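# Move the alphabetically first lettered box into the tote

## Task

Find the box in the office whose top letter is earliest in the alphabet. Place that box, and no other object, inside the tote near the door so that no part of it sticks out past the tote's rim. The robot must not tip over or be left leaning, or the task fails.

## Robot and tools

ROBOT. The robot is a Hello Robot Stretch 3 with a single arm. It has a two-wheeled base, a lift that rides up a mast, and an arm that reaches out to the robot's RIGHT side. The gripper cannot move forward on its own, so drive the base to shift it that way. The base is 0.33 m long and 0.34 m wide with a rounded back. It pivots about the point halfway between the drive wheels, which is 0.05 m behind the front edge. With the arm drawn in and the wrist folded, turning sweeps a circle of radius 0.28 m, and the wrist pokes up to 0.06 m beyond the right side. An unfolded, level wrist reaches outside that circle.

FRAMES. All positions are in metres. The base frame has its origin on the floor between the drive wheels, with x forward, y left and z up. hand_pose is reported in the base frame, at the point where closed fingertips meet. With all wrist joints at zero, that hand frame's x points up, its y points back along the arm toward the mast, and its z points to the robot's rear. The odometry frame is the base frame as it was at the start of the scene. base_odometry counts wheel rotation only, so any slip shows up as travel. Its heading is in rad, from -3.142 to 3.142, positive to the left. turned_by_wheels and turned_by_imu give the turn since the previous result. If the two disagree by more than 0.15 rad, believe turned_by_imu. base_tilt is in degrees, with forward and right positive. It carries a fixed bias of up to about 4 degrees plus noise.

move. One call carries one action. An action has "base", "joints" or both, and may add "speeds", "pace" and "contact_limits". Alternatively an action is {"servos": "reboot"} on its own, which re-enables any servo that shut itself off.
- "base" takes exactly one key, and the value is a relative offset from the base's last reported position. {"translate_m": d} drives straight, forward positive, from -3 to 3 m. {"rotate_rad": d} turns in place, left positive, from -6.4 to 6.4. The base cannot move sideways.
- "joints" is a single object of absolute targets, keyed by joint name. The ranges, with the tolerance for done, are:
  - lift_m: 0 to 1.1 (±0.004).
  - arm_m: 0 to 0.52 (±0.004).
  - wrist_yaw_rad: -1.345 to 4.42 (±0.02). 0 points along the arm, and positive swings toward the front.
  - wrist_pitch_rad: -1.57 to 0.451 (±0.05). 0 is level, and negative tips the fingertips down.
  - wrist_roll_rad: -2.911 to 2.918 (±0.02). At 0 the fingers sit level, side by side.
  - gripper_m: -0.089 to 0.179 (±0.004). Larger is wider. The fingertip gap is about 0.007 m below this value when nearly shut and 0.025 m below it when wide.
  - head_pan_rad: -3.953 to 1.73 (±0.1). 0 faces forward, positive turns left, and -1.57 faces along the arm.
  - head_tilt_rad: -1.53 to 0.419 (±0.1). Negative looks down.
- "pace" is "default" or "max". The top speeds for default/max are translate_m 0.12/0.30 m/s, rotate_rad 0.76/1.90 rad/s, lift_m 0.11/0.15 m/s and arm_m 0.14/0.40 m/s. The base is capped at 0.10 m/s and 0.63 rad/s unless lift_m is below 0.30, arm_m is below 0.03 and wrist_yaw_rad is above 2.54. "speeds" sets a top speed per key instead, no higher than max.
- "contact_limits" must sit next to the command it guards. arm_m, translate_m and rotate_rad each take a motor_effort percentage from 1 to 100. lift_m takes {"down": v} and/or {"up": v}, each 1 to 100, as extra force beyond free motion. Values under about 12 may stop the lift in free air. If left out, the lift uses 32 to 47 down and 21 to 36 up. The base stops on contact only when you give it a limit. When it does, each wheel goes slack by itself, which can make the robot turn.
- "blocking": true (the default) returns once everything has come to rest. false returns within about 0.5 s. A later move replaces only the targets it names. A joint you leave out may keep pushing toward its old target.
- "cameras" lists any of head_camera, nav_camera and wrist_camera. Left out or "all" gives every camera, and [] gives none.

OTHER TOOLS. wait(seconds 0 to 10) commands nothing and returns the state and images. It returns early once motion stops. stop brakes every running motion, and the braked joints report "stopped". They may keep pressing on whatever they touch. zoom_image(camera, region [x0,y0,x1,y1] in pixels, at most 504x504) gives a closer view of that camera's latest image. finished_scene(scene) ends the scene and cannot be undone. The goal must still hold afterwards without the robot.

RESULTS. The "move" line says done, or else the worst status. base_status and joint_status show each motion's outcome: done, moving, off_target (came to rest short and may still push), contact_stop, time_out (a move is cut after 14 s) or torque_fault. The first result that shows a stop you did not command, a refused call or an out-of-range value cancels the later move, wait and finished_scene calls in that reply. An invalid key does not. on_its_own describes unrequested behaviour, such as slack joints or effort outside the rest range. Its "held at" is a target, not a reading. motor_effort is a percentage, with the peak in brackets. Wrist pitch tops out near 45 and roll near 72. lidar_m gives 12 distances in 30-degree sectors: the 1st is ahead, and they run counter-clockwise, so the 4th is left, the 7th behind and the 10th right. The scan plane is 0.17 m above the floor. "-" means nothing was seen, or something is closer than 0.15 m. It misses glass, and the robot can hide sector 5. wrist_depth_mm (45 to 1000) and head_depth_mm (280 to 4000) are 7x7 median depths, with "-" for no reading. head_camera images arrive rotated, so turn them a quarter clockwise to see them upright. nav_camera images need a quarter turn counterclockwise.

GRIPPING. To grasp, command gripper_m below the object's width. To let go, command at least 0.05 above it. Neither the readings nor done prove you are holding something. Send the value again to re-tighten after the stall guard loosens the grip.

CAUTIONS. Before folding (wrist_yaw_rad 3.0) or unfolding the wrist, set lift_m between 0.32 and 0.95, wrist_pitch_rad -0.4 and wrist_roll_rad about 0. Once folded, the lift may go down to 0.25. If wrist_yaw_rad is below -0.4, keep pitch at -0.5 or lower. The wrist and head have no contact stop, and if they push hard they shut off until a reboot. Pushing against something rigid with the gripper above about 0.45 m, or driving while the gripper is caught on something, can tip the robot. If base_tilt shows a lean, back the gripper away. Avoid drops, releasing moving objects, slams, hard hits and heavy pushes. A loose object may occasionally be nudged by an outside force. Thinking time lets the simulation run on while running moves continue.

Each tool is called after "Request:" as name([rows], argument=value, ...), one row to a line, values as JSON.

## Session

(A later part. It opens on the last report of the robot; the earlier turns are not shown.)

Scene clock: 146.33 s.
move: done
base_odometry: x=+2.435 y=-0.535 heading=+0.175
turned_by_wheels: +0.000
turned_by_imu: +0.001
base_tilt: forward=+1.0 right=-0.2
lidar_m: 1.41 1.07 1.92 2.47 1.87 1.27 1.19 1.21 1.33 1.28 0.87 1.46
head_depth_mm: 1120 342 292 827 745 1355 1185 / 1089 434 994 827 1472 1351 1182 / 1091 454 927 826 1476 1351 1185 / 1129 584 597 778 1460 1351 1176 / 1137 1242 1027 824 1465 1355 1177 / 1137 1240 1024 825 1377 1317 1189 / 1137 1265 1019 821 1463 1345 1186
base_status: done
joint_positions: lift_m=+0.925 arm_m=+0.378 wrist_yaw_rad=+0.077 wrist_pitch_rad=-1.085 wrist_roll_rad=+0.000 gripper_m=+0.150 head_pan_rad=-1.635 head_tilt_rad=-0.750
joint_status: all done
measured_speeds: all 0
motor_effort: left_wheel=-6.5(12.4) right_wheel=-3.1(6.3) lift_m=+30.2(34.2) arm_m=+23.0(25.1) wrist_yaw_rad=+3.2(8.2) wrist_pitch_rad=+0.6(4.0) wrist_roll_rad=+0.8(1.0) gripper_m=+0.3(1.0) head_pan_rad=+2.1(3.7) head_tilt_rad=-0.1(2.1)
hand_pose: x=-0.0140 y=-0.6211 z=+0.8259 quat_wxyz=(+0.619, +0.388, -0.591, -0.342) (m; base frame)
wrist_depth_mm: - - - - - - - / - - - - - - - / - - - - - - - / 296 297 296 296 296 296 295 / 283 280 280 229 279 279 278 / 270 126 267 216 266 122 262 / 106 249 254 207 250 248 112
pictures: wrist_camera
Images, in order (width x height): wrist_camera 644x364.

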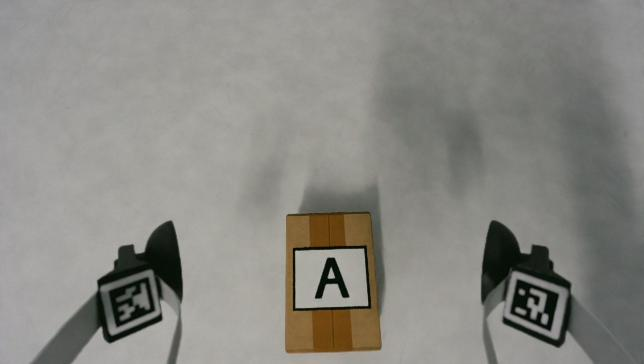

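Request:
move(joints={"lift_m": 0.845, "arm_m": 0.376}, pace="max", cameras=["wrist_camera"])

Scene clock: 158.67 s.
move: done
base_odometry: x=+2.435 y=-0.535 heading=+0.175
turned_by_wheels: +0.000
turned_by_imu: +0.001
base_tilt: forward=+1.1 right=-0.2
lidar_m: 1.41 1.07 1.92 2.47 1.87 1.27 1.19 1.21 1.33 1.29 0.87 1.46
head_depth_mm: 1119 1237 959 322 290 1329 1189 / 1126 1208 433 781 1476 1348 1184 / 1132 539 510 784 1477 1342 1185 / 1130 1242 629 753 1467 1350 1189 / 1135 1234 1031 806 1462 1351 1186 / 1137 1239 1022 823 1378 1319 1187 / 1144 1270 1019 829 1469 1345 1178
base_status: not commanded
joint_positions: lift_m=+0.845 arm_m=+0.376 wrist_yaw_rad=+0.077 wrist_pitch_rad=-1.085 wrist_roll_rad=+0.000 gripper_m=+0.150 head_pan_rad=-1.635 head_tilt_rad=-0.750
joint_status: all done
measured_speeds: all 0
motor_effort: left_wheel=-6.4(6.6) right_wheel=-3.2(3.6) lift_m=+21.4(23.6) arm_m=-16.6(22.8) wrist_yaw_rad=+2.7(3.5) wrist_pitch_rad=+0.7(1.1) wrist_roll_rad=+0.8(1.1) gripper_m=-0.2(1.2) head_pan_rad=+1.2(3.8) head_tilt_rad=+0.7(1.3)
hand_pose: x=-0.0140 y=-0.6189 z=+0.7458 quat_wxyz=(+0.619, +0.388, -0.591, -0.342) (m; base frame)
wrist_depth_mm: 259 256 254 253 255 250 251 / 239 240 236 235 235 235 234 / 225 223 222 221 222 222 222 / 213 212 210 155 209 208 208 / 200 200 199 147 194 196 195 / 188 126 188 140 185 123 186 / - 176 177 132 175 176 112
pictures: wrist_camera
Images, in order (width x height): wrist_camera 644x364.

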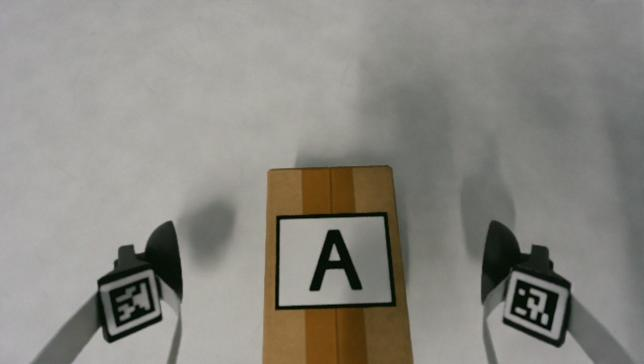

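Request:
move(joints={"lift_m": 0.806}, cameras=[])

Request:
move(joints={"gripper_m": 0.0}, cameras=[])

Request:
move(joints={"lift_m": 0.9}, cameras=["wrist_camera"])

Request:
move(joints={"arm_m": 0.01, "wrist_pitch_rad": -0.4}, pace="max", cameras=[])

Request:
move(joints={"wrist_yaw_rad": 2.65, "head_pan_rad": 0.0, "head_tilt_rad": -0.4}, pace="max", cameras=["wrist_camera"])

Request:
move(base={"rotate_rad": 1.903}, joints={"lift_m": 0.285}, pace="max", cameras=["nav_camera"])

Scene clock: 175.27 s.
move: done
base_odometry: x=+2.435 y=-0.535 heading=+0.175
turned_by_wheels: +0.000
turned_by_imu: +0.001
base_tilt: forward=+0.3 right=-0.9
lidar_m: 1.41 1.07 1.92 2.46 1.87 1.27 1.19 1.20 1.33 1.29 0.88 1.46
head_depth_mm: 1132 1249 1048 392 317 287 1175 / 1138 1255 493 415 754 1351 1188 / 1138 1259 534 792 1479 1355 1192 / 1138 1265 657 765 1477 1361 1189 / 1146 1270 1051 814 1478 1356 1196 / 1147 1269 1048 838 1372 1331 1192 / 1155 1278 1050 839 1483 1365 1195
base_status: not commanded
joint_positions: lift_m=+0.806 arm_m=+0.376 wrist_yaw_rad=+0.083 wrist_pitch_rad=-1.047 wrist_roll_rad=+0.002 gripper_m=+0.150 head_pan_rad=-1.635 head_tilt_rad=-0.750
joint_status: all done
measured_speeds: all 0
motor_effort: left_wheel=-1.7(6.6) right_wheel=-1.6(3.6) lift_m=+2.7(28.2) arm_m=-0.1(2.6) wrist_yaw_rad=-2.2(3.2) wrist_pitch_rad=-6.3(8.2) wrist_roll_rad=+0.3(1.0) gripper_m=+1.9(2.8) head_pan_rad=+2.4(3.7) head_tilt_rad=-0.6(1.3)
hand_pose: x=-0.0127 y=-0.6279 z=+0.7108 quat_wxyz=(+0.626, +0.378, -0.597, -0.328) (m; base frame)
wrist_depth_mm: 241 239 239 234 234 234 230 / 222 221 218 217 215 213 212 / 204 204 203 202 199 199 198 / 191 190 186 132 184 184 184 / 178 176 172 124 172 169 174 / 168 125 162 116 160 124 162 / 106 126 113 110 112 152 150
pictures: none
No camera images: "cameras" was empty.

Scene clock: 177.50 s.
move: done
base_odometry: x=+2.435 y=-0.535 heading=+0.175
turned_by_wheels: +0.000
turned_by_imu: +0.000
base_tilt: forward=+0.5 right=-0.6
lidar_m: 1.41 1.07 1.92 2.47 1.87 1.27 1.20 1.20 1.33 1.29 0.88 1.46
head_depth_mm: 1130 1253 1044 391 317 287 1172 / 1135 1255 493 415 750 1355 1190 / 1135 1258 533 792 1473 1349 1193 / 1140 1258 946 771 1480 1361 1191 / 1143 1268 1046 832 1478 1361 1193 / 1144 1270 1043 838 1366 1336 1193 / 1148 1272 1046 836 1482 1361 1194
base_status: not commanded
joint_positions: lift_m=+0.806 arm_m=+0.376 wrist_yaw_rad=+0.083 wrist_pitch_rad=-1.036 wrist_roll_rad=+0.002 gripper_m=+0.002 head_pan_rad=-1.635 head_tilt_rad=-0.750
joint_status: all done
measured_speeds: all 0
motor_effort: left_wheel=-2.6(2.9) right_wheel=-1.4(2.1) lift_m=+11.2(11.2) arm_m=-2.7(3.1) wrist_yaw_rad=-1.6(2.4) wrist_pitch_rad=-8.5(8.5) wrist_roll_rad=+0.1(0.5) gripper_m=-41.5(98.9) head_pan_rad=+2.4(3.7) head_tilt_rad=-1.0(1.7)
hand_pose: x=-0.0126 y=-0.6304 z=+0.7120 quat_wxyz=(+0.628, +0.375, -0.600, -0.325) (m; base frame)
wrist_depth_mm: 241 239 239 238 236 235 235 / 222 221 219 217 216 214 213 / 206 204 203 202 198 200 198 / 190 190 186 132 184 185 184 / 177 177 145 123 145 174 172 / 167 167 128 116 127 159 162 / 157 121 112 110 111 120 153
pictures: none
No camera images: "cameras" was empty.

Scene clock: 179.20 s.
move: done
base_odometry: x=+2.434 y=-0.535 heading=+0.175
turned_by_wheels: +0.000
turned_by_imu: +0.000
base_tilt: forward=+0.8 right=-0.1
lidar_m: 1.41 1.07 1.92 2.47 1.87 1.27 1.19 1.21 1.32 1.29 0.87 1.45
head_depth_mm: 1123 1191 307 783 1466 1348 1189 / 1124 446 933 826 1469 1351 1187 / 1115 463 542 801 1476 1356 1180 / 1130 1207 588 760 1462 1350 1184 / 1138 1241 1025 824 1469 1351 1186 / 1142 1241 1022 827 1366 1318 1185 / 1143 1265 1028 825 1469 1353 1183
base_status: not commanded
joint_positions: lift_m=+0.900 arm_m=+0.376 wrist_yaw_rad=+0.082 wrist_pitch_rad=-1.090 wrist_roll_rad=-0.001 gripper_m=+0.005 head_pan_rad=-1.635 head_tilt_rad=-0.750
joint_status: all done
measured_speeds: all 0
on_its_own: gripper_m is held at +0.004, not at your +0.000, by its stall guard, which is not easing now
motor_effort: left_wheel=-0.3(3.2) right_wheel=-0.2(2.6) lift_m=+30.9(33.9) arm_m=+1.7(3.5) wrist_yaw_rad=-1.5(2.1) wrist_pitch_rad=+1.6(8.5) wrist_roll_rad=+1.1(2.3) gripper_m=-18.2(41.6) head_pan_rad=+3.0(3.0) head_tilt_rad=-2.1(2.2)
hand_pose: x=-0.0136 y=-0.6178 z=+0.8004 quat_wxyz=(+0.620, +0.391, -0.588, -0.341) (m; base frame)
wrist_depth_mm: - - - - - - - / - 297 301 299 297 298 296 / 288 289 284 284 281 282 281 / 271 269 269 137 267 266 266 / 258 256 154 126 149 253 252 / 243 244 129 119 125 241 238 / 229 225 122 113 120 223 227
pictures: wrist_camera
Images, in order (width x height): wrist_camera 644x364.

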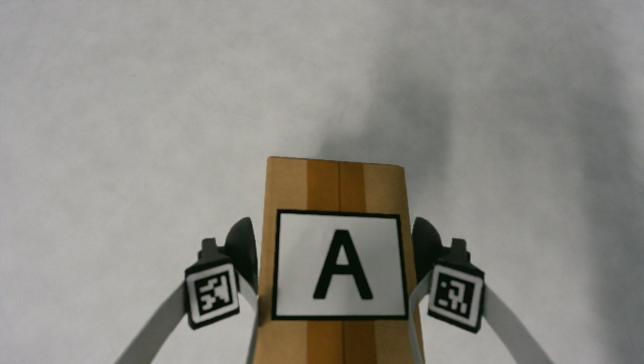

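Scene clock: 181.40 s.
move: done
base_odometry: x=+2.434 y=-0.535 heading=+0.175
turned_by_wheels: +0.000
turned_by_imu: +0.000
base_tilt: forward=+1.0 right=-0.1
lidar_m: 1.41 1.07 1.92 2.47 1.88 1.27 1.19 1.22 1.33 1.29 0.87 1.46
head_depth_mm: 1123 1245 1026 829 - - - / 1126 1243 1022 826 741 - - / 1130 1231 1024 826 302 - - / 1129 1243 1029 472 300 1271 1163 / 1138 1238 1022 824 743 1350 1183 / 1135 1238 1023 826 1364 1330 1183 / 1140 1256 1023 822 1463 1345 1180
base_status: not commanded
joint_positions: lift_m=+0.900 arm_m=+0.010 wrist_yaw_rad=+0.082 wrist_pitch_rad=-0.429 wrist_roll_rad=-0.001 gripper_m=+0.005 head_pan_rad=-1.635 head_tilt_rad=-0.750
joint_status: all done
measured_speeds: all 0
on_its_own: gripper_m is held at +0.004, not at your +0.000, by its stall guard, which is not easing now
motor_effort: left_wheel=-0.2(0.6) right_wheel=-0.3(1.1) lift_m=+21.6(31.1) arm_m=-22.0(25.0) wrist_yaw_rad=-1.4(1.9) wrist_pitch_rad=+5.0(8.4) wrist_roll_rad=+1.0(1.3) gripper_m=-18.7(19.6) head_pan_rad=+1.6(3.2) head_tilt_rad=-1.0(2.3)
hand_pose: x=-0.0032 y=-0.3772 z=+0.9102 quat_wxyz=(+0.697, +0.179, -0.683, -0.122) (m; base frame)
wrist_depth_mm: - - - - - 908 886 / - - - - - 969 938 / - - - - - - - / - - - 137 141 - - / - - 148 127 135 - - / - - 128 119 125 120 - / - - 113 113 118 96 -
pictures: none
No camera images: "cameras" was empty.

Scene clock: 183.50 s.
move: done
base_odometry: x=+2.434 y=-0.535 heading=+0.175
turned_by_wheels: +0.000
turned_by_imu: +0.000
base_tilt: forward=+1.0 right=-0.1
lidar_m: 1.42 1.07 1.93 2.47 1.87 1.27 1.19 1.21 1.33 1.29 0.87 1.46
head_depth_mm: 1178 1254 1349 1452 1568 1687 1452 / 1189 1266 1361 1461 1590 1690 1452 / 1193 1277 1378 1479 1602 1710 1440 / 1206 1293 1388 1492 1634 1720 1451 / 1216 1308 1407 1519 1657 1739 1444 / 1235 1321 1422 1266 1675 1703 1412 / 1242 1331 1434 1098 890 1311 1375
base_status: not commanded
joint_positions: lift_m=+0.900 arm_m=+0.010 wrist_yaw_rad=+2.647 wrist_pitch_rad=-0.429 wrist_roll_rad=-0.001 gripper_m=+0.005 head_pan_rad=+0.016 head_tilt_rad=-0.399
joint_status: all done
measured_speeds: translate_m=+0.000 rotate_rad=+0.000 lift_m=+0.000 arm_m=+0.000 wrist_yaw_rad=+0.000 wrist_pitch_rad=+0.000 wrist_roll_rad=+0.000 head_pan_rad=-0.024 head_tilt_rad=+0.000
on_its_own: gripper_m is held at +0.004, not at your +0.000, by its stall guard, which is not easing now
motor_effort: left_wheel=-0.4(0.5) right_wheel=-0.3(0.9) lift_m=+25.1(25.1) arm_m=-20.6(22.3) wrist_yaw_rad=+3.2(8.3) wrist_pitch_rad=+5.2(5.4) wrist_roll_rad=+1.0(1.4) gripper_m=-19.7(20.0) head_pan_rad=-4.5(5.4) head_tilt_rad=+2.4(4.6)
hand_pose: x=+0.0846 y=+0.0413 z=+0.9102 quat_wxyz=(+0.315, +0.706, -0.023, +0.634) (m; base frame)
wrist_depth_mm: - - - - - - - / - - - - - 746 864 / - - - - - - - / - - - 137 - - - / - - 151 127 149 - - / 210 - 129 119 125 - - / 201 - 113 113 119 - -
pictures: wrist_camera
Images, in order (width x height): wrist_camera 644x364.

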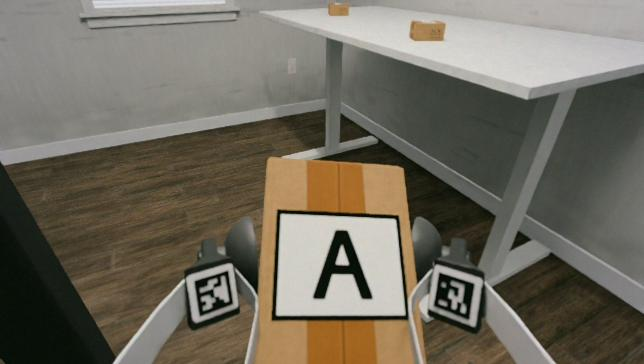

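Scene clock: 188.40 s.
move: done
base_odometry: x=+2.435 y=-0.535 heading=+2.078
turned_by_wheels: +1.903
turned_by_imu: +1.897
base_tilt: forward=+1.0 right=-0.2
lidar_m: 2.48 1.28 1.27 1.19 1.43 1.29 0.87 1.56 1.42 1.07 1.72 2.47
head_depth_mm: 2094 2221 2340 2524 2322 1781 1452 / 2165 2303 2448 2607 2322 1776 1450 / 2238 2390 2551 2744 2327 1778 1450 / 2333 2482 2651 2863 2320 1781 1444 / 2411 2593 2789 2977 2316 1770 1444 / 2536 2731 2909 3057 2191 1775 1435 / 1599 1704 1823 1922 2068 1760 1442
base_status: done
joint_positions: lift_m=+0.285 arm_m=+0.010 wrist_yaw_rad=+2.647 wrist_pitch_rad=-0.428 wrist_roll_rad=-0.001 gripper_m=+0.005 head_pan_rad=+0.000 head_tilt_rad=-0.399
joint_status: all done
measured_speeds: all 0
on_its_own: gripper_m is held at +0.004, not at your +0.000, by its stall guard, which is not easing now
motor_effort: left_wheel=-8.7(14.4) right_wheel=+10.7(15.1) lift_m=+21.0(24.0) arm_m=-19.8(22.7) wrist_yaw_rad=+3.1(3.6) wrist_pitch_rad=+4.9(5.4) wrist_roll_rad=+1.2(1.4) gripper_m=-18.4(20.1) head_pan_rad=-2.4(5.2) head_tilt_rad=+0.4(3.0)
hand_pose: x=+0.0846 y=+0.0414 z=+0.2954 quat_wxyz=(+0.315, +0.706, -0.023, +0.634) (m; base frame)
wrist_depth_mm: - - - - - - - / - - - - - - - / - - - - - - - / 795 802 776 137 754 801 798 / 638 646 153 127 149 649 650 / 211 533 128 119 125 532 536 / 203 266 122 113 119 429 458
pictures: nav_camera (sideways)
Images, in order (width x height): nav_camera 672x504.

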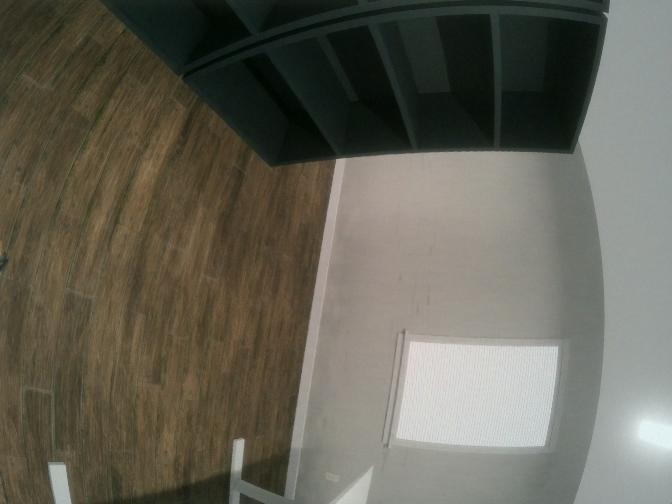

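Request:
move(base={"translate_m": 2.159}, pace="max", cameras=[])

Request:
move(base={"rotate_rad": 1.2386}, joints={"head_pan_rad": -1.635, "head_tilt_rad": -0.9}, pace="max", cameras=[])

Request:
move(base={"translate_m": 1.576}, pace="max", cameras=[])

Request:
move(base={"rotate_rad": 1.571}, joints={"lift_m": 0.5}, pace="max", cameras=["head_camera"])

Request:
move(joints={"wrist_yaw_rad": 0.0}, pace="max", cameras=[])

Scene clock: 204.43 s.
move: done
base_odometry: x=+1.386 y=+1.352 heading=+2.078
turned_by_wheels: +0.000
turned_by_imu: -0.002
base_tilt: forward=+0.8 right=-0.2
lidar_m: 0.45 0.54 1.03 0.92 0.84 1.46 3.01 2.29 1.68 0.81 0.50 0.45
head_depth_mm: 340 360 383 409 439 475 517 / 351 374 398 427 461 499 547 / 364 388 415 447 483 527 577 / 378 405 434 469 508 557 614 / 394 422 454 492 537 591 656 / 411 440 476 519 567 629 701 / 428 462 501 547 603 671 754
base_status: done
joint_positions: lift_m=+0.285 arm_m=+0.010 wrist_yaw_rad=+2.647 wrist_pitch_rad=-0.428 wrist_roll_rad=-0.001 gripper_m=+0.005 head_pan_rad=+0.000 head_tilt_rad=-0.400
joint_status: not commanded
measured_speeds: all 0
on_its_own: gripper_m is held at +0.004, not at your +0.000, by its stall guard, which is not easing now
motor_effort: left_wheel=+5.8(12.3) right_wheel=+0.6(20.7) lift_m=+22.7(23.2) arm_m=-5.6(16.3) wrist_yaw_rad=+2.9(3.5) wrist_pitch_rad=+5.0(5.4) wrist_roll_rad=+1.1(1.5) gripper_m=-19.1(20.0) head_pan_rad=-2.5(4.9) head_tilt_rad=-1.6(3.2)
hand_pose: x=+0.0846 y=+0.0414 z=+0.2954 quat_wxyz=(+0.315, +0.706, -0.023, +0.634) (m; base frame)
wrist_depth_mm: - - - - 964 579 415 / - - - - 955 583 417 / 885 - - - 966 605 422 / 775 811 761 138 745 612 431 / 651 657 153 127 148 589 436 / 210 530 128 119 126 515 427 / 202 266 122 113 119 428 429
pictures: none
No camera images: "cameras" was empty.

Scene clock: 206.53 s.
move: done
base_odometry: x=+1.386 y=+1.352 heading=-2.967
turned_by_wheels: +1.238
turned_by_imu: +1.235
base_tilt: forward=+0.7 right=+0.0
lidar_m: 1.61 0.73 0.68 2.37 3.03 2.20 1.68 0.65 0.47 0.45 0.46 0.63
head_depth_mm: 394 457 547 680 903 1203 1133 / 393 456 545 677 896 1199 1123 / 391 455 544 675 894 1201 695 / 391 454 542 674 891 1207 753 / 389 452 541 670 884 1205 1134 / 389 451 539 668 880 1198 1138 / 388 450 537 666 875 1209 1141
base_status: done
joint_positions: lift_m=+0.285 arm_m=+0.010 wrist_yaw_rad=+2.647 wrist_pitch_rad=-0.428 wrist_roll_rad=-0.001 gripper_m=+0.005 head_pan_rad=-1.651 head_tilt_rad=-0.907
joint_status: all done
measured_speeds: translate_m=+0.000 rotate_rad=+0.000 lift_m=+0.000 arm_m=+0.000 wrist_yaw_rad=+0.000 wrist_pitch_rad=+0.000 wrist_roll_rad=+0.000 head_pan_rad=+0.024 head_tilt_rad=+0.000
on_its_own: gripper_m is held at +0.004, not at your +0.000, by its stall guard, which is not easing now
motor_effort: left_wheel=-9.4(16.4) right_wheel=+9.3(18.5) lift_m=+23.0(23.4) arm_m=-16.0(16.0) wrist_yaw_rad=+2.6(3.2) wrist_pitch_rad=+5.0(5.4) wrist_roll_rad=+1.0(1.4) gripper_m=-19.2(19.6) head_pan_rad=+3.5(4.1) head_tilt_rad=-1.1(7.0)
hand_pose: x=+0.0846 y=+0.0414 z=+0.2954 quat_wxyz=(+0.315, +0.706, -0.023, +0.634) (m; base frame)
wrist_depth_mm: - - - - 706 859 - / - - - - 769 - - / - - - 934 885 988 - / 794 805 782 137 756 831 823 / 633 630 152 127 149 645 626 / 210 522 129 120 126 534 534 / 202 264 122 113 118 431 460
pictures: none
No camera images: "cameras" was empty.

Scene clock: 213.17 s.
move: done
base_odometry: x=-0.166 y=+1.078 heading=-2.967
turned_by_wheels: +0.000
turned_by_imu: -0.002
base_tilt: forward=+1.0 right=-0.2
lidar_m: 1.07 1.11 1.50 2.69 0.95 0.85 1.77 0.62 0.42 0.41 0.43 0.58
head_depth_mm: 343 397 488 639 842 1184 1141 / 353 406 476 587 808 1184 1140 / 353 409 489 605 795 1163 958 / 353 409 488 604 795 1155 748 / 353 409 487 606 795 1153 1136 / 353 408 487 603 789 1153 1144 / 352 408 487 603 791 1145 1146
base_status: done
joint_positions: lift_m=+0.285 arm_m=+0.010 wrist_yaw_rad=+2.648 wrist_pitch_rad=-0.428 wrist_roll_rad=-0.001 gripper_m=+0.005 head_pan_rad=-1.635 head_tilt_rad=-0.900
joint_status: not commanded
measured_speeds: all 0
on_its_own: gripper_m is held at +0.004, not at your +0.000, by its stall guard, which is not easing now
motor_effort: left_wheel=-3.2(15.7) right_wheel=+7.7(15.2) lift_m=+24.5(24.5) arm_m=-13.3(22.7) wrist_yaw_rad=+2.4(3.5) wrist_pitch_rad=+5.0(5.4) wrist_roll_rad=+1.2(1.4) gripper_m=-18.5(19.9) head_pan_rad=+3.2(4.8) head_tilt_rad=+0.7(2.1)
hand_pose: x=+0.0845 y=+0.0414 z=+0.2954 quat_wxyz=(+0.315, +0.706, -0.023, +0.634) (m; base frame)
wrist_depth_mm: - - - - - - 865 / - - - - - - 892 / - - - - - - 915 / 814 779 780 137 761 804 595 / 650 640 152 127 149 649 511 / 210 533 128 119 126 536 491 / 202 263 121 113 119 426 453
pictures: none
No camera images: "cameras" was empty.

Scene clock: 216.27 s.
move: done
base_odometry: x=-0.166 y=+1.078 heading=-1.397
turned_by_wheels: +1.571
turned_by_imu: +1.566
base_tilt: forward=+1.1 right=-0.2
lidar_m: 2.69 0.97 0.85 1.89 0.63 0.42 0.41 0.42 0.57 1.07 1.10 1.48
head_depth_mm: 992 1151 1310 1340 1298 1242 1137 / 988 1150 1379 1582 1427 1265 489 / 987 1145 1370 1583 1395 1263 522 / 989 1147 1363 1582 1408 1263 565 / 983 1141 1370 1577 1374 1263 1145 / 986 1139 1354 1572 1423 1260 1139 / 978 1134 1351 1573 1424 1264 1136
base_status: done
joint_positions: lift_m=+0.500 arm_m=+0.010 wrist_yaw_rad=+2.648 wrist_pitch_rad=-0.427 wrist_roll_rad=-0.001 gripper_m=+0.005 head_pan_rad=-1.635 head_tilt_rad=-0.899
joint_status: all done
measured_speeds: all 0
on_its_own: gripper_m is held at +0.004, not at your +0.000, by its stall guard, which is not easing now
motor_effort: left_wheel=-8.1(16.1) right_wheel=+9.3(15.7) lift_m=+30.2(34.1) arm_m=-22.0(22.0) wrist_yaw_rad=+2.6(3.5) wrist_pitch_rad=+5.1(5.3) wrist_roll_rad=+1.3(1.4) gripper_m=-18.5(19.8) head_pan_rad=+2.5(4.0) head_tilt_rad=-0.1(2.1)
hand_pose: x=+0.0846 y=+0.0415 z=+0.5106 quat_wxyz=(+0.315, +0.706, -0.023, +0.634) (m; base frame)
wrist_depth_mm: - - - 973 - - - / - - - - - - - / - - - - - - - / - - - 137 - - - / - 980 153 127 149 991 976 / 211 802 128 120 125 794 819 / 201 661 112 113 119 653 693
pictures: head_camera (sideways)
Images, in order (width x height): head_camera 896x504.

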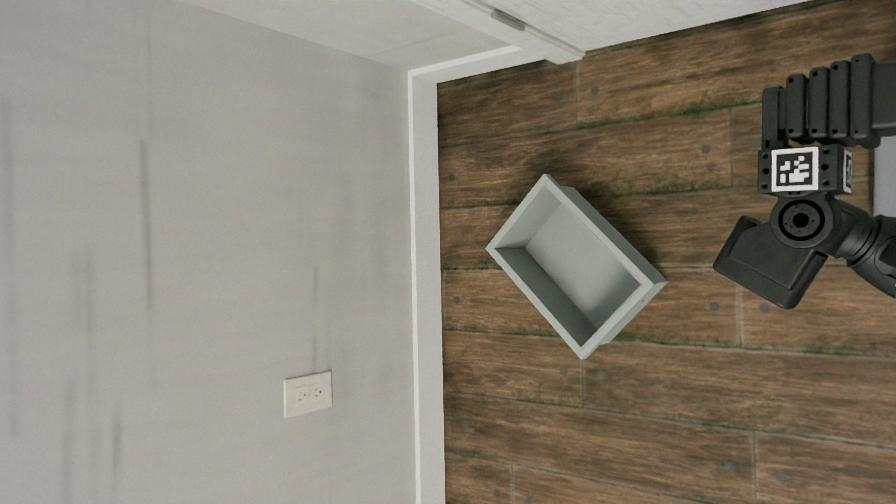

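Scene clock: 217.93 s.
move: done
base_odometry: x=-0.166 y=+1.078 heading=-1.397
turned_by_wheels: +0.000
turned_by_imu: +0.000
base_tilt: forward=+1.0 right=+0.0
lidar_m: 2.69 0.96 0.85 1.88 0.63 0.42 0.41 0.42 0.57 1.07 1.10 1.47
head_depth_mm: 995 1156 1303 1343 1302 1236 1136 / 987 1144 1382 1592 1415 1268 488 / 990 1146 1370 1575 1389 1226 522 / 988 1145 1369 1577 1414 769 964 / 991 1144 1360 1572 1378 1263 1140 / 979 1137 1344 1564 1425 1264 1139 / 980 1129 1346 1581 1429 1265 1142
base_status: not commanded
joint_positions: lift_m=+0.500 arm_m=+0.010 wrist_yaw_rad=+0.003 wrist_pitch_rad=-0.427 wrist_roll_rad=-0.001 gripper_m=+0.005 head_pan_rad=-1.635 head_tilt_rad=-0.899
joint_status: all done
measured_speeds: all 0
on_its_own: gripper_m is held at +0.004, not at your +0.000, by its stall guard, which is not easing now
motor_effort: left_wheel=-8.3(8.4) right_wheel=+9.2(9.8) lift_m=+28.0(30.5) arm_m=-16.6(22.1) wrist_yaw_rad=-2.2(7.7) wrist_pitch_rad=+4.7(5.1) wrist_roll_rad=+1.2(1.4) gripper_m=-18.7(19.9) head_pan_rad=+1.8(3.8) head_tilt_rad=-1.6(1.9)
hand_pose: x=-0.0208 y=-0.3782 z=+0.5106 quat_wxyz=(+0.692, +0.151, -0.690, -0.149) (m; base frame)
wrist_depth_mm: 745 765 749 760 762 721 437 / 811 838 818 848 827 724 443 / 910 918 897 914 907 716 461 / 979 993 - 137 986 743 457 / 980 997 152 127 148 656 457 / 830 811 128 119 126 597 454 / 714 656 112 114 118 121 459
pictures: none
No camera images: "cameras" was empty.

Request:
move(base={"translate_m": 0.053}, joints={"arm_m": 0.428, "wrist_pitch_rad": -1.08, "lift_m": 0.33}, pace="max", cameras=["head_camera", "wrist_camera"])

Scene clock: 227.83 s.
move: done
base_odometry: x=-0.157 y=+1.026 heading=-1.397
turned_by_wheels: +0.000
turned_by_imu: +0.001
base_tilt: forward=+1.0 right=-0.2
lidar_m: 2.64 0.97 0.82 2.11 0.71 0.48 0.46 0.48 0.64 1.07 1.10 1.48
head_depth_mm: 992 1150 1329 1500 1371 1261 1139 / 989 1150 1372 1577 1415 1247 1107 / 985 1145 1368 1544 934 1229 1118 / 987 1142 1352 1575 1369 1265 1138 / 980 1131 1355 1573 1397 1265 1139 / 980 1133 1357 1564 1425 1269 1141 / 975 1132 1352 1561 1416 1263 1140
base_status: done
joint_positions: lift_m=+0.330 arm_m=+0.428 wrist_yaw_rad=+0.002 wrist_pitch_rad=-1.089 wrist_roll_rad=-0.001 gripper_m=+0.005 head_pan_rad=-1.635 head_tilt_rad=-0.899
joint_status: all done
measured_speeds: all 0
on_its_own: gripper_m is held at +0.004, not at your +0.000, by its stall guard, which is not easing now
motor_effort: left_wheel=+1.3(7.0) right_wheel=+7.9(14.5) lift_m=+22.5(23.1) arm_m=+22.9(24.7) wrist_yaw_rad=-1.3(2.0) wrist_pitch_rad=+1.5(5.6) wrist_roll_rad=+1.1(1.3) gripper_m=-17.9(19.9) head_pan_rad=+2.5(3.4) head_tilt_rad=-2.5(3.3)
hand_pose: x=-0.0214 y=-0.6703 z=+0.2305 quat_wxyz=(+0.606, +0.367, -0.604, -0.366) (m; base frame)
wrist_depth_mm: 511 505 516 513 514 516 496 / 496 491 493 484 485 492 480 / 459 464 461 373 451 454 455 / 438 429 434 136 304 428 431 / 418 412 152 127 149 317 406 / 388 388 128 119 125 378 377 / 372 261 122 113 120 121 368
pictures: head_camera (sideways), wrist_camera
Images, in order (width x height): head_camera 896x504, wrist_camera 644x364.

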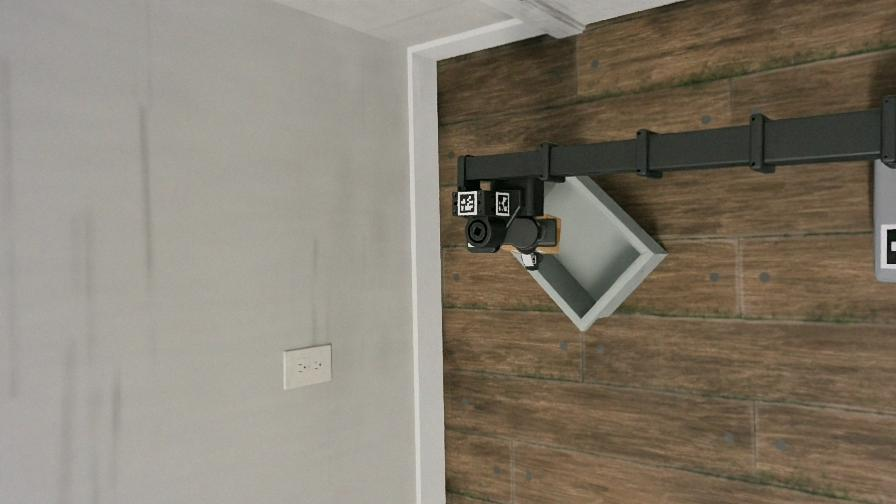

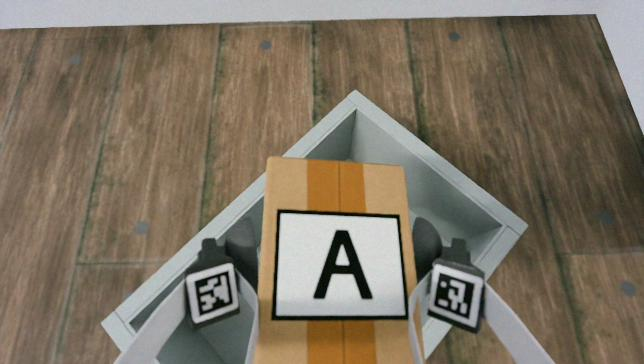

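Request:
move(joints={"lift_m": 0.19}, cameras=[])

Request:
move(joints={"lift_m": 0.143}, speeds={"lift_m": 0.04}, cameras=["wrist_camera"])

Request:
move(joints={"gripper_m": 0.12}, cameras=[])

Request:
move(joints={"lift_m": 0.38}, pace="max", cameras=["wrist_camera"])

Scene clock: 239.20 s.
move: done
base_odometry: x=-0.157 y=+1.026 heading=-1.397
turned_by_wheels: +0.000
turned_by_imu: +0.001
base_tilt: forward=+0.9 right=+0.0
lidar_m: 2.64 0.97 0.81 2.11 0.71 0.47 0.46 0.48 0.64 1.07 1.10 1.48
head_depth_mm: 996 1150 1331 1501 1378 1258 1136 / 990 1146 1363 1571 1423 1261 1124 / 983 1145 1357 1585 1027 1205 954 / 981 1139 1356 1582 1310 1256 1131 / 978 1137 1361 1577 1400 1266 1138 / 982 1141 1356 1561 1425 1269 1141 / 978 1134 1347 1564 1428 1262 1140
base_status: not commanded
joint_positions: lift_m=+0.190 arm_m=+0.428 wrist_yaw_rad=+0.002 wrist_pitch_rad=-1.089 wrist_roll_rad=-0.001 gripper_m=+0.005 head_pan_rad=-1.635 head_tilt_rad=-0.899
joint_status: all done
measured_speeds: all 0
on_its_own: gripper_m is held at +0.004, not at your +0.000, by its stall guard, which is not easing now
motor_effort: left_wheel=+1.6(1.7) right_wheel=+7.3(8.0) lift_m=+20.8(25.9) arm_m=+19.6(23.2) wrist_yaw_rad=-1.0(1.8) wrist_pitch_rad=+1.5(1.9) wrist_roll_rad=+1.1(1.4) gripper_m=-18.7(19.6) head_pan_rad=+1.5(2.4) head_tilt_rad=-4.5(4.9)
hand_pose: x=-0.0214 y=-0.6703 z=+0.0905 quat_wxyz=(+0.606, +0.367, -0.604, -0.366) (m; base frame)
wrist_depth_mm: 343 340 335 188 197 335 335 / 317 319 173 228 230 178 311 / 299 296 189 285 281 204 164 / 279 159 206 136 269 246 182 / 145 189 154 126 149 250 145 / 170 212 129 119 126 161 135 / 184 227 123 113 119 125 232
pictures: none
No camera images: "cameras" was empty.

Scene clock: 240.87 s.
move: done
base_odometry: x=-0.157 y=+1.026 heading=-1.397
turned_by_wheels: +0.000
turned_by_imu: +0.000
base_tilt: forward=+1.0 right=+0.0
lidar_m: 2.64 0.96 0.81 2.11 0.71 0.47 0.47 0.48 0.64 1.07 1.10 1.48
head_depth_mm: 992 1152 1340 1511 1372 1257 1141 / 988 1149 1367 1587 1423 1264 1141 / 991 1145 1363 1575 1314 1206 954 / 984 1146 1361 1583 1362 1261 1133 / 980 1141 1351 1571 1406 1264 1135 / 980 1132 1349 1559 1427 1268 1137 / 980 1130 1357 1572 1429 1263 1139
base_status: not commanded
joint_positions: lift_m=+0.143 arm_m=+0.428 wrist_yaw_rad=+0.002 wrist_pitch_rad=-1.089 wrist_roll_rad=-0.001 gripper_m=+0.005 head_pan_rad=-1.635 head_tilt_rad=-0.899
joint_status: all done
measured_speeds: all 0
on_its_own: gripper_m is held at +0.004, not at your +0.000, by its stall guard, which is not easing now
motor_effort: left_wheel=+1.5(1.6) right_wheel=+7.4(8.1) lift_m=+19.9(22.2) arm_m=+16.9(19.7) wrist_yaw_rad=-1.1(1.8) wrist_pitch_rad=+1.4(1.9) wrist_roll_rad=+1.0(1.4) gripper_m=-18.8(19.5) head_pan_rad=+1.2(2.7) head_tilt_rad=-3.9(5.1)
hand_pose: x=-0.0214 y=-0.6703 z=+0.0435 quat_wxyz=(+0.606, +0.367, -0.604, -0.366) (m; base frame)
wrist_depth_mm: 276 121 132 185 198 158 132 / 112 120 156 226 234 177 146 / 113 138 188 236 237 204 163 / 128 159 208 136 221 221 182 / 145 190 159 126 148 211 146 / 170 199 129 120 126 161 123 / 187 189 128 114 119 122 104
pictures: wrist_camera
Images, in order (width x height): wrist_camera 644x364.

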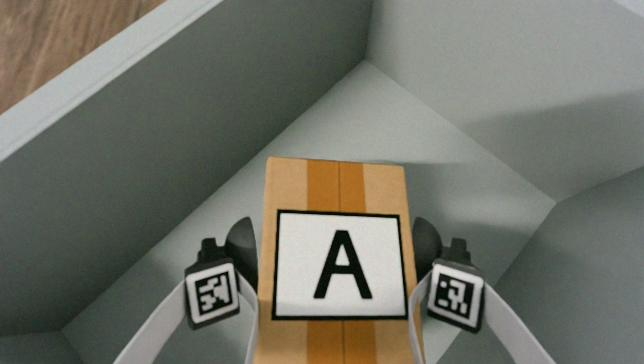

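Scene clock: 242.57 s.
move: done
base_odometry: x=-0.157 y=+1.026 heading=-1.397
turned_by_wheels: +0.000
turned_by_imu: +0.000
base_tilt: forward=+1.0 right=-0.2
lidar_m: 2.64 0.97 0.82 2.11 0.71 0.47 0.46 0.48 0.64 1.07 1.10 1.48
head_depth_mm: 992 1155 1336 1495 1380 1260 1140 / 987 1151 1374 1582 1418 1268 1137 / 984 1140 1365 1579 1315 1208 953 / 985 1144 1359 1587 1337 1262 1134 / 984 1137 1354 1574 1395 1263 1142 / 980 1136 1347 1568 1419 1263 1137 / 981 1136 1346 1567 1428 1266 1137
base_status: not commanded
joint_positions: lift_m=+0.143 arm_m=+0.428 wrist_yaw_rad=+0.002 wrist_pitch_rad=-1.089 wrist_roll_rad=-0.001 gripper_m=+0.120 head_pan_rad=-1.635 head_tilt_rad=-0.899
joint_status: all done
measured_speeds: all 0
motor_effort: left_wheel=+1.5(1.7) right_wheel=+7.5(8.0) lift_m=+23.7(23.7) arm_m=+14.5(17.1) wrist_yaw_rad=-1.4(1.9) wrist_pitch_rad=+1.4(2.0) wrist_roll_rad=+1.1(1.3) gripper_m=+0.2(92.3) head_pan_rad=+1.0(2.6) head_tilt_rad=-4.4(5.9)
hand_pose: x=-0.0214 y=-0.6703 z=+0.0435 quat_wxyz=(+0.606, +0.367, -0.604, -0.366) (m; base frame)
wrist_depth_mm: 277 120 132 183 196 158 132 / 112 120 156 228 232 177 146 / 113 137 187 235 237 205 163 / 128 159 220 224 222 220 181 / 145 175 214 162 209 212 147 / 170 124 200 152 156 124 123 / - 189 190 147 190 130 97
pictures: none
No camera images: "cameras" was empty.

Scene clock: 244.93 s.
move: done
base_odometry: x=-0.157 y=+1.026 heading=-1.397
turned_by_wheels: +0.000
turned_by_imu: +0.000
base_tilt: forward=+0.9 right=-0.1
lidar_m: 2.64 0.97 0.81 2.11 0.71 0.47 0.47 0.48 0.64 1.07 1.10 1.48
head_depth_mm: 991 1149 1334 1498 1378 1259 1133 / 990 1147 1370 1574 1413 1243 619 / 983 1144 1364 888 897 1246 1124 / 980 1140 1366 1560 1353 1260 1138 / 982 1141 1354 1581 1395 1265 1142 / 982 1133 1352 1570 1419 1267 1139 / 977 1125 1349 1571 1417 1265 1137
base_status: not commanded
joint_positions: lift_m=+0.380 arm_m=+0.428 wrist_yaw_rad=+0.002 wrist_pitch_rad=-1.089 wrist_roll_rad=-0.001 gripper_m=+0.120 head_pan_rad=-1.635 head_tilt_rad=-0.900
joint_status: all done
measured_speeds: all 0
motor_effort: left_wheel=+1.4(1.7) right_wheel=+7.5(7.9) lift_m=+32.0(34.1) arm_m=+10.3(14.4) wrist_yaw_rad=-1.3(1.8) wrist_pitch_rad=+1.4(2.0) wrist_roll_rad=+1.2(1.4) gripper_m=+0.1(1.7) head_pan_rad=-0.5(2.3) head_tilt_rad=-4.9(6.2)
hand_pose: x=-0.0214 y=-0.6703 z=+0.2805 quat_wxyz=(+0.606, +0.367, -0.604, -0.366) (m; base frame)
wrist_depth_mm: 513 535 533 539 555 542 502 / 553 551 552 539 542 564 525 / 528 514 521 513 520 503 497 / 492 489 485 445 401 485 478 / 460 463 363 457 451 458 452 / 442 123 426 394 424 125 435 / 422 127 411 399 363 407 409
pictures: wrist_camera
Images, in order (width x height): wrist_camera 644x364.

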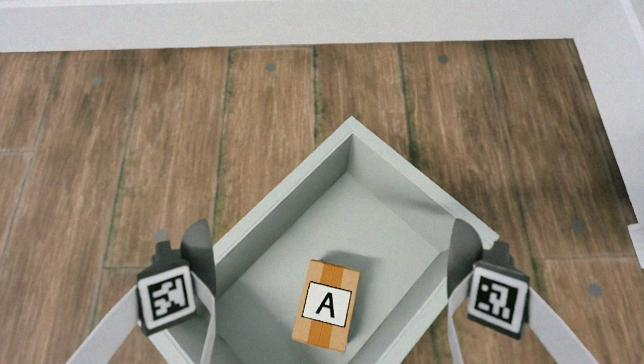

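Request:
finished_scene(scene=3)

The scene is finished: the task was done.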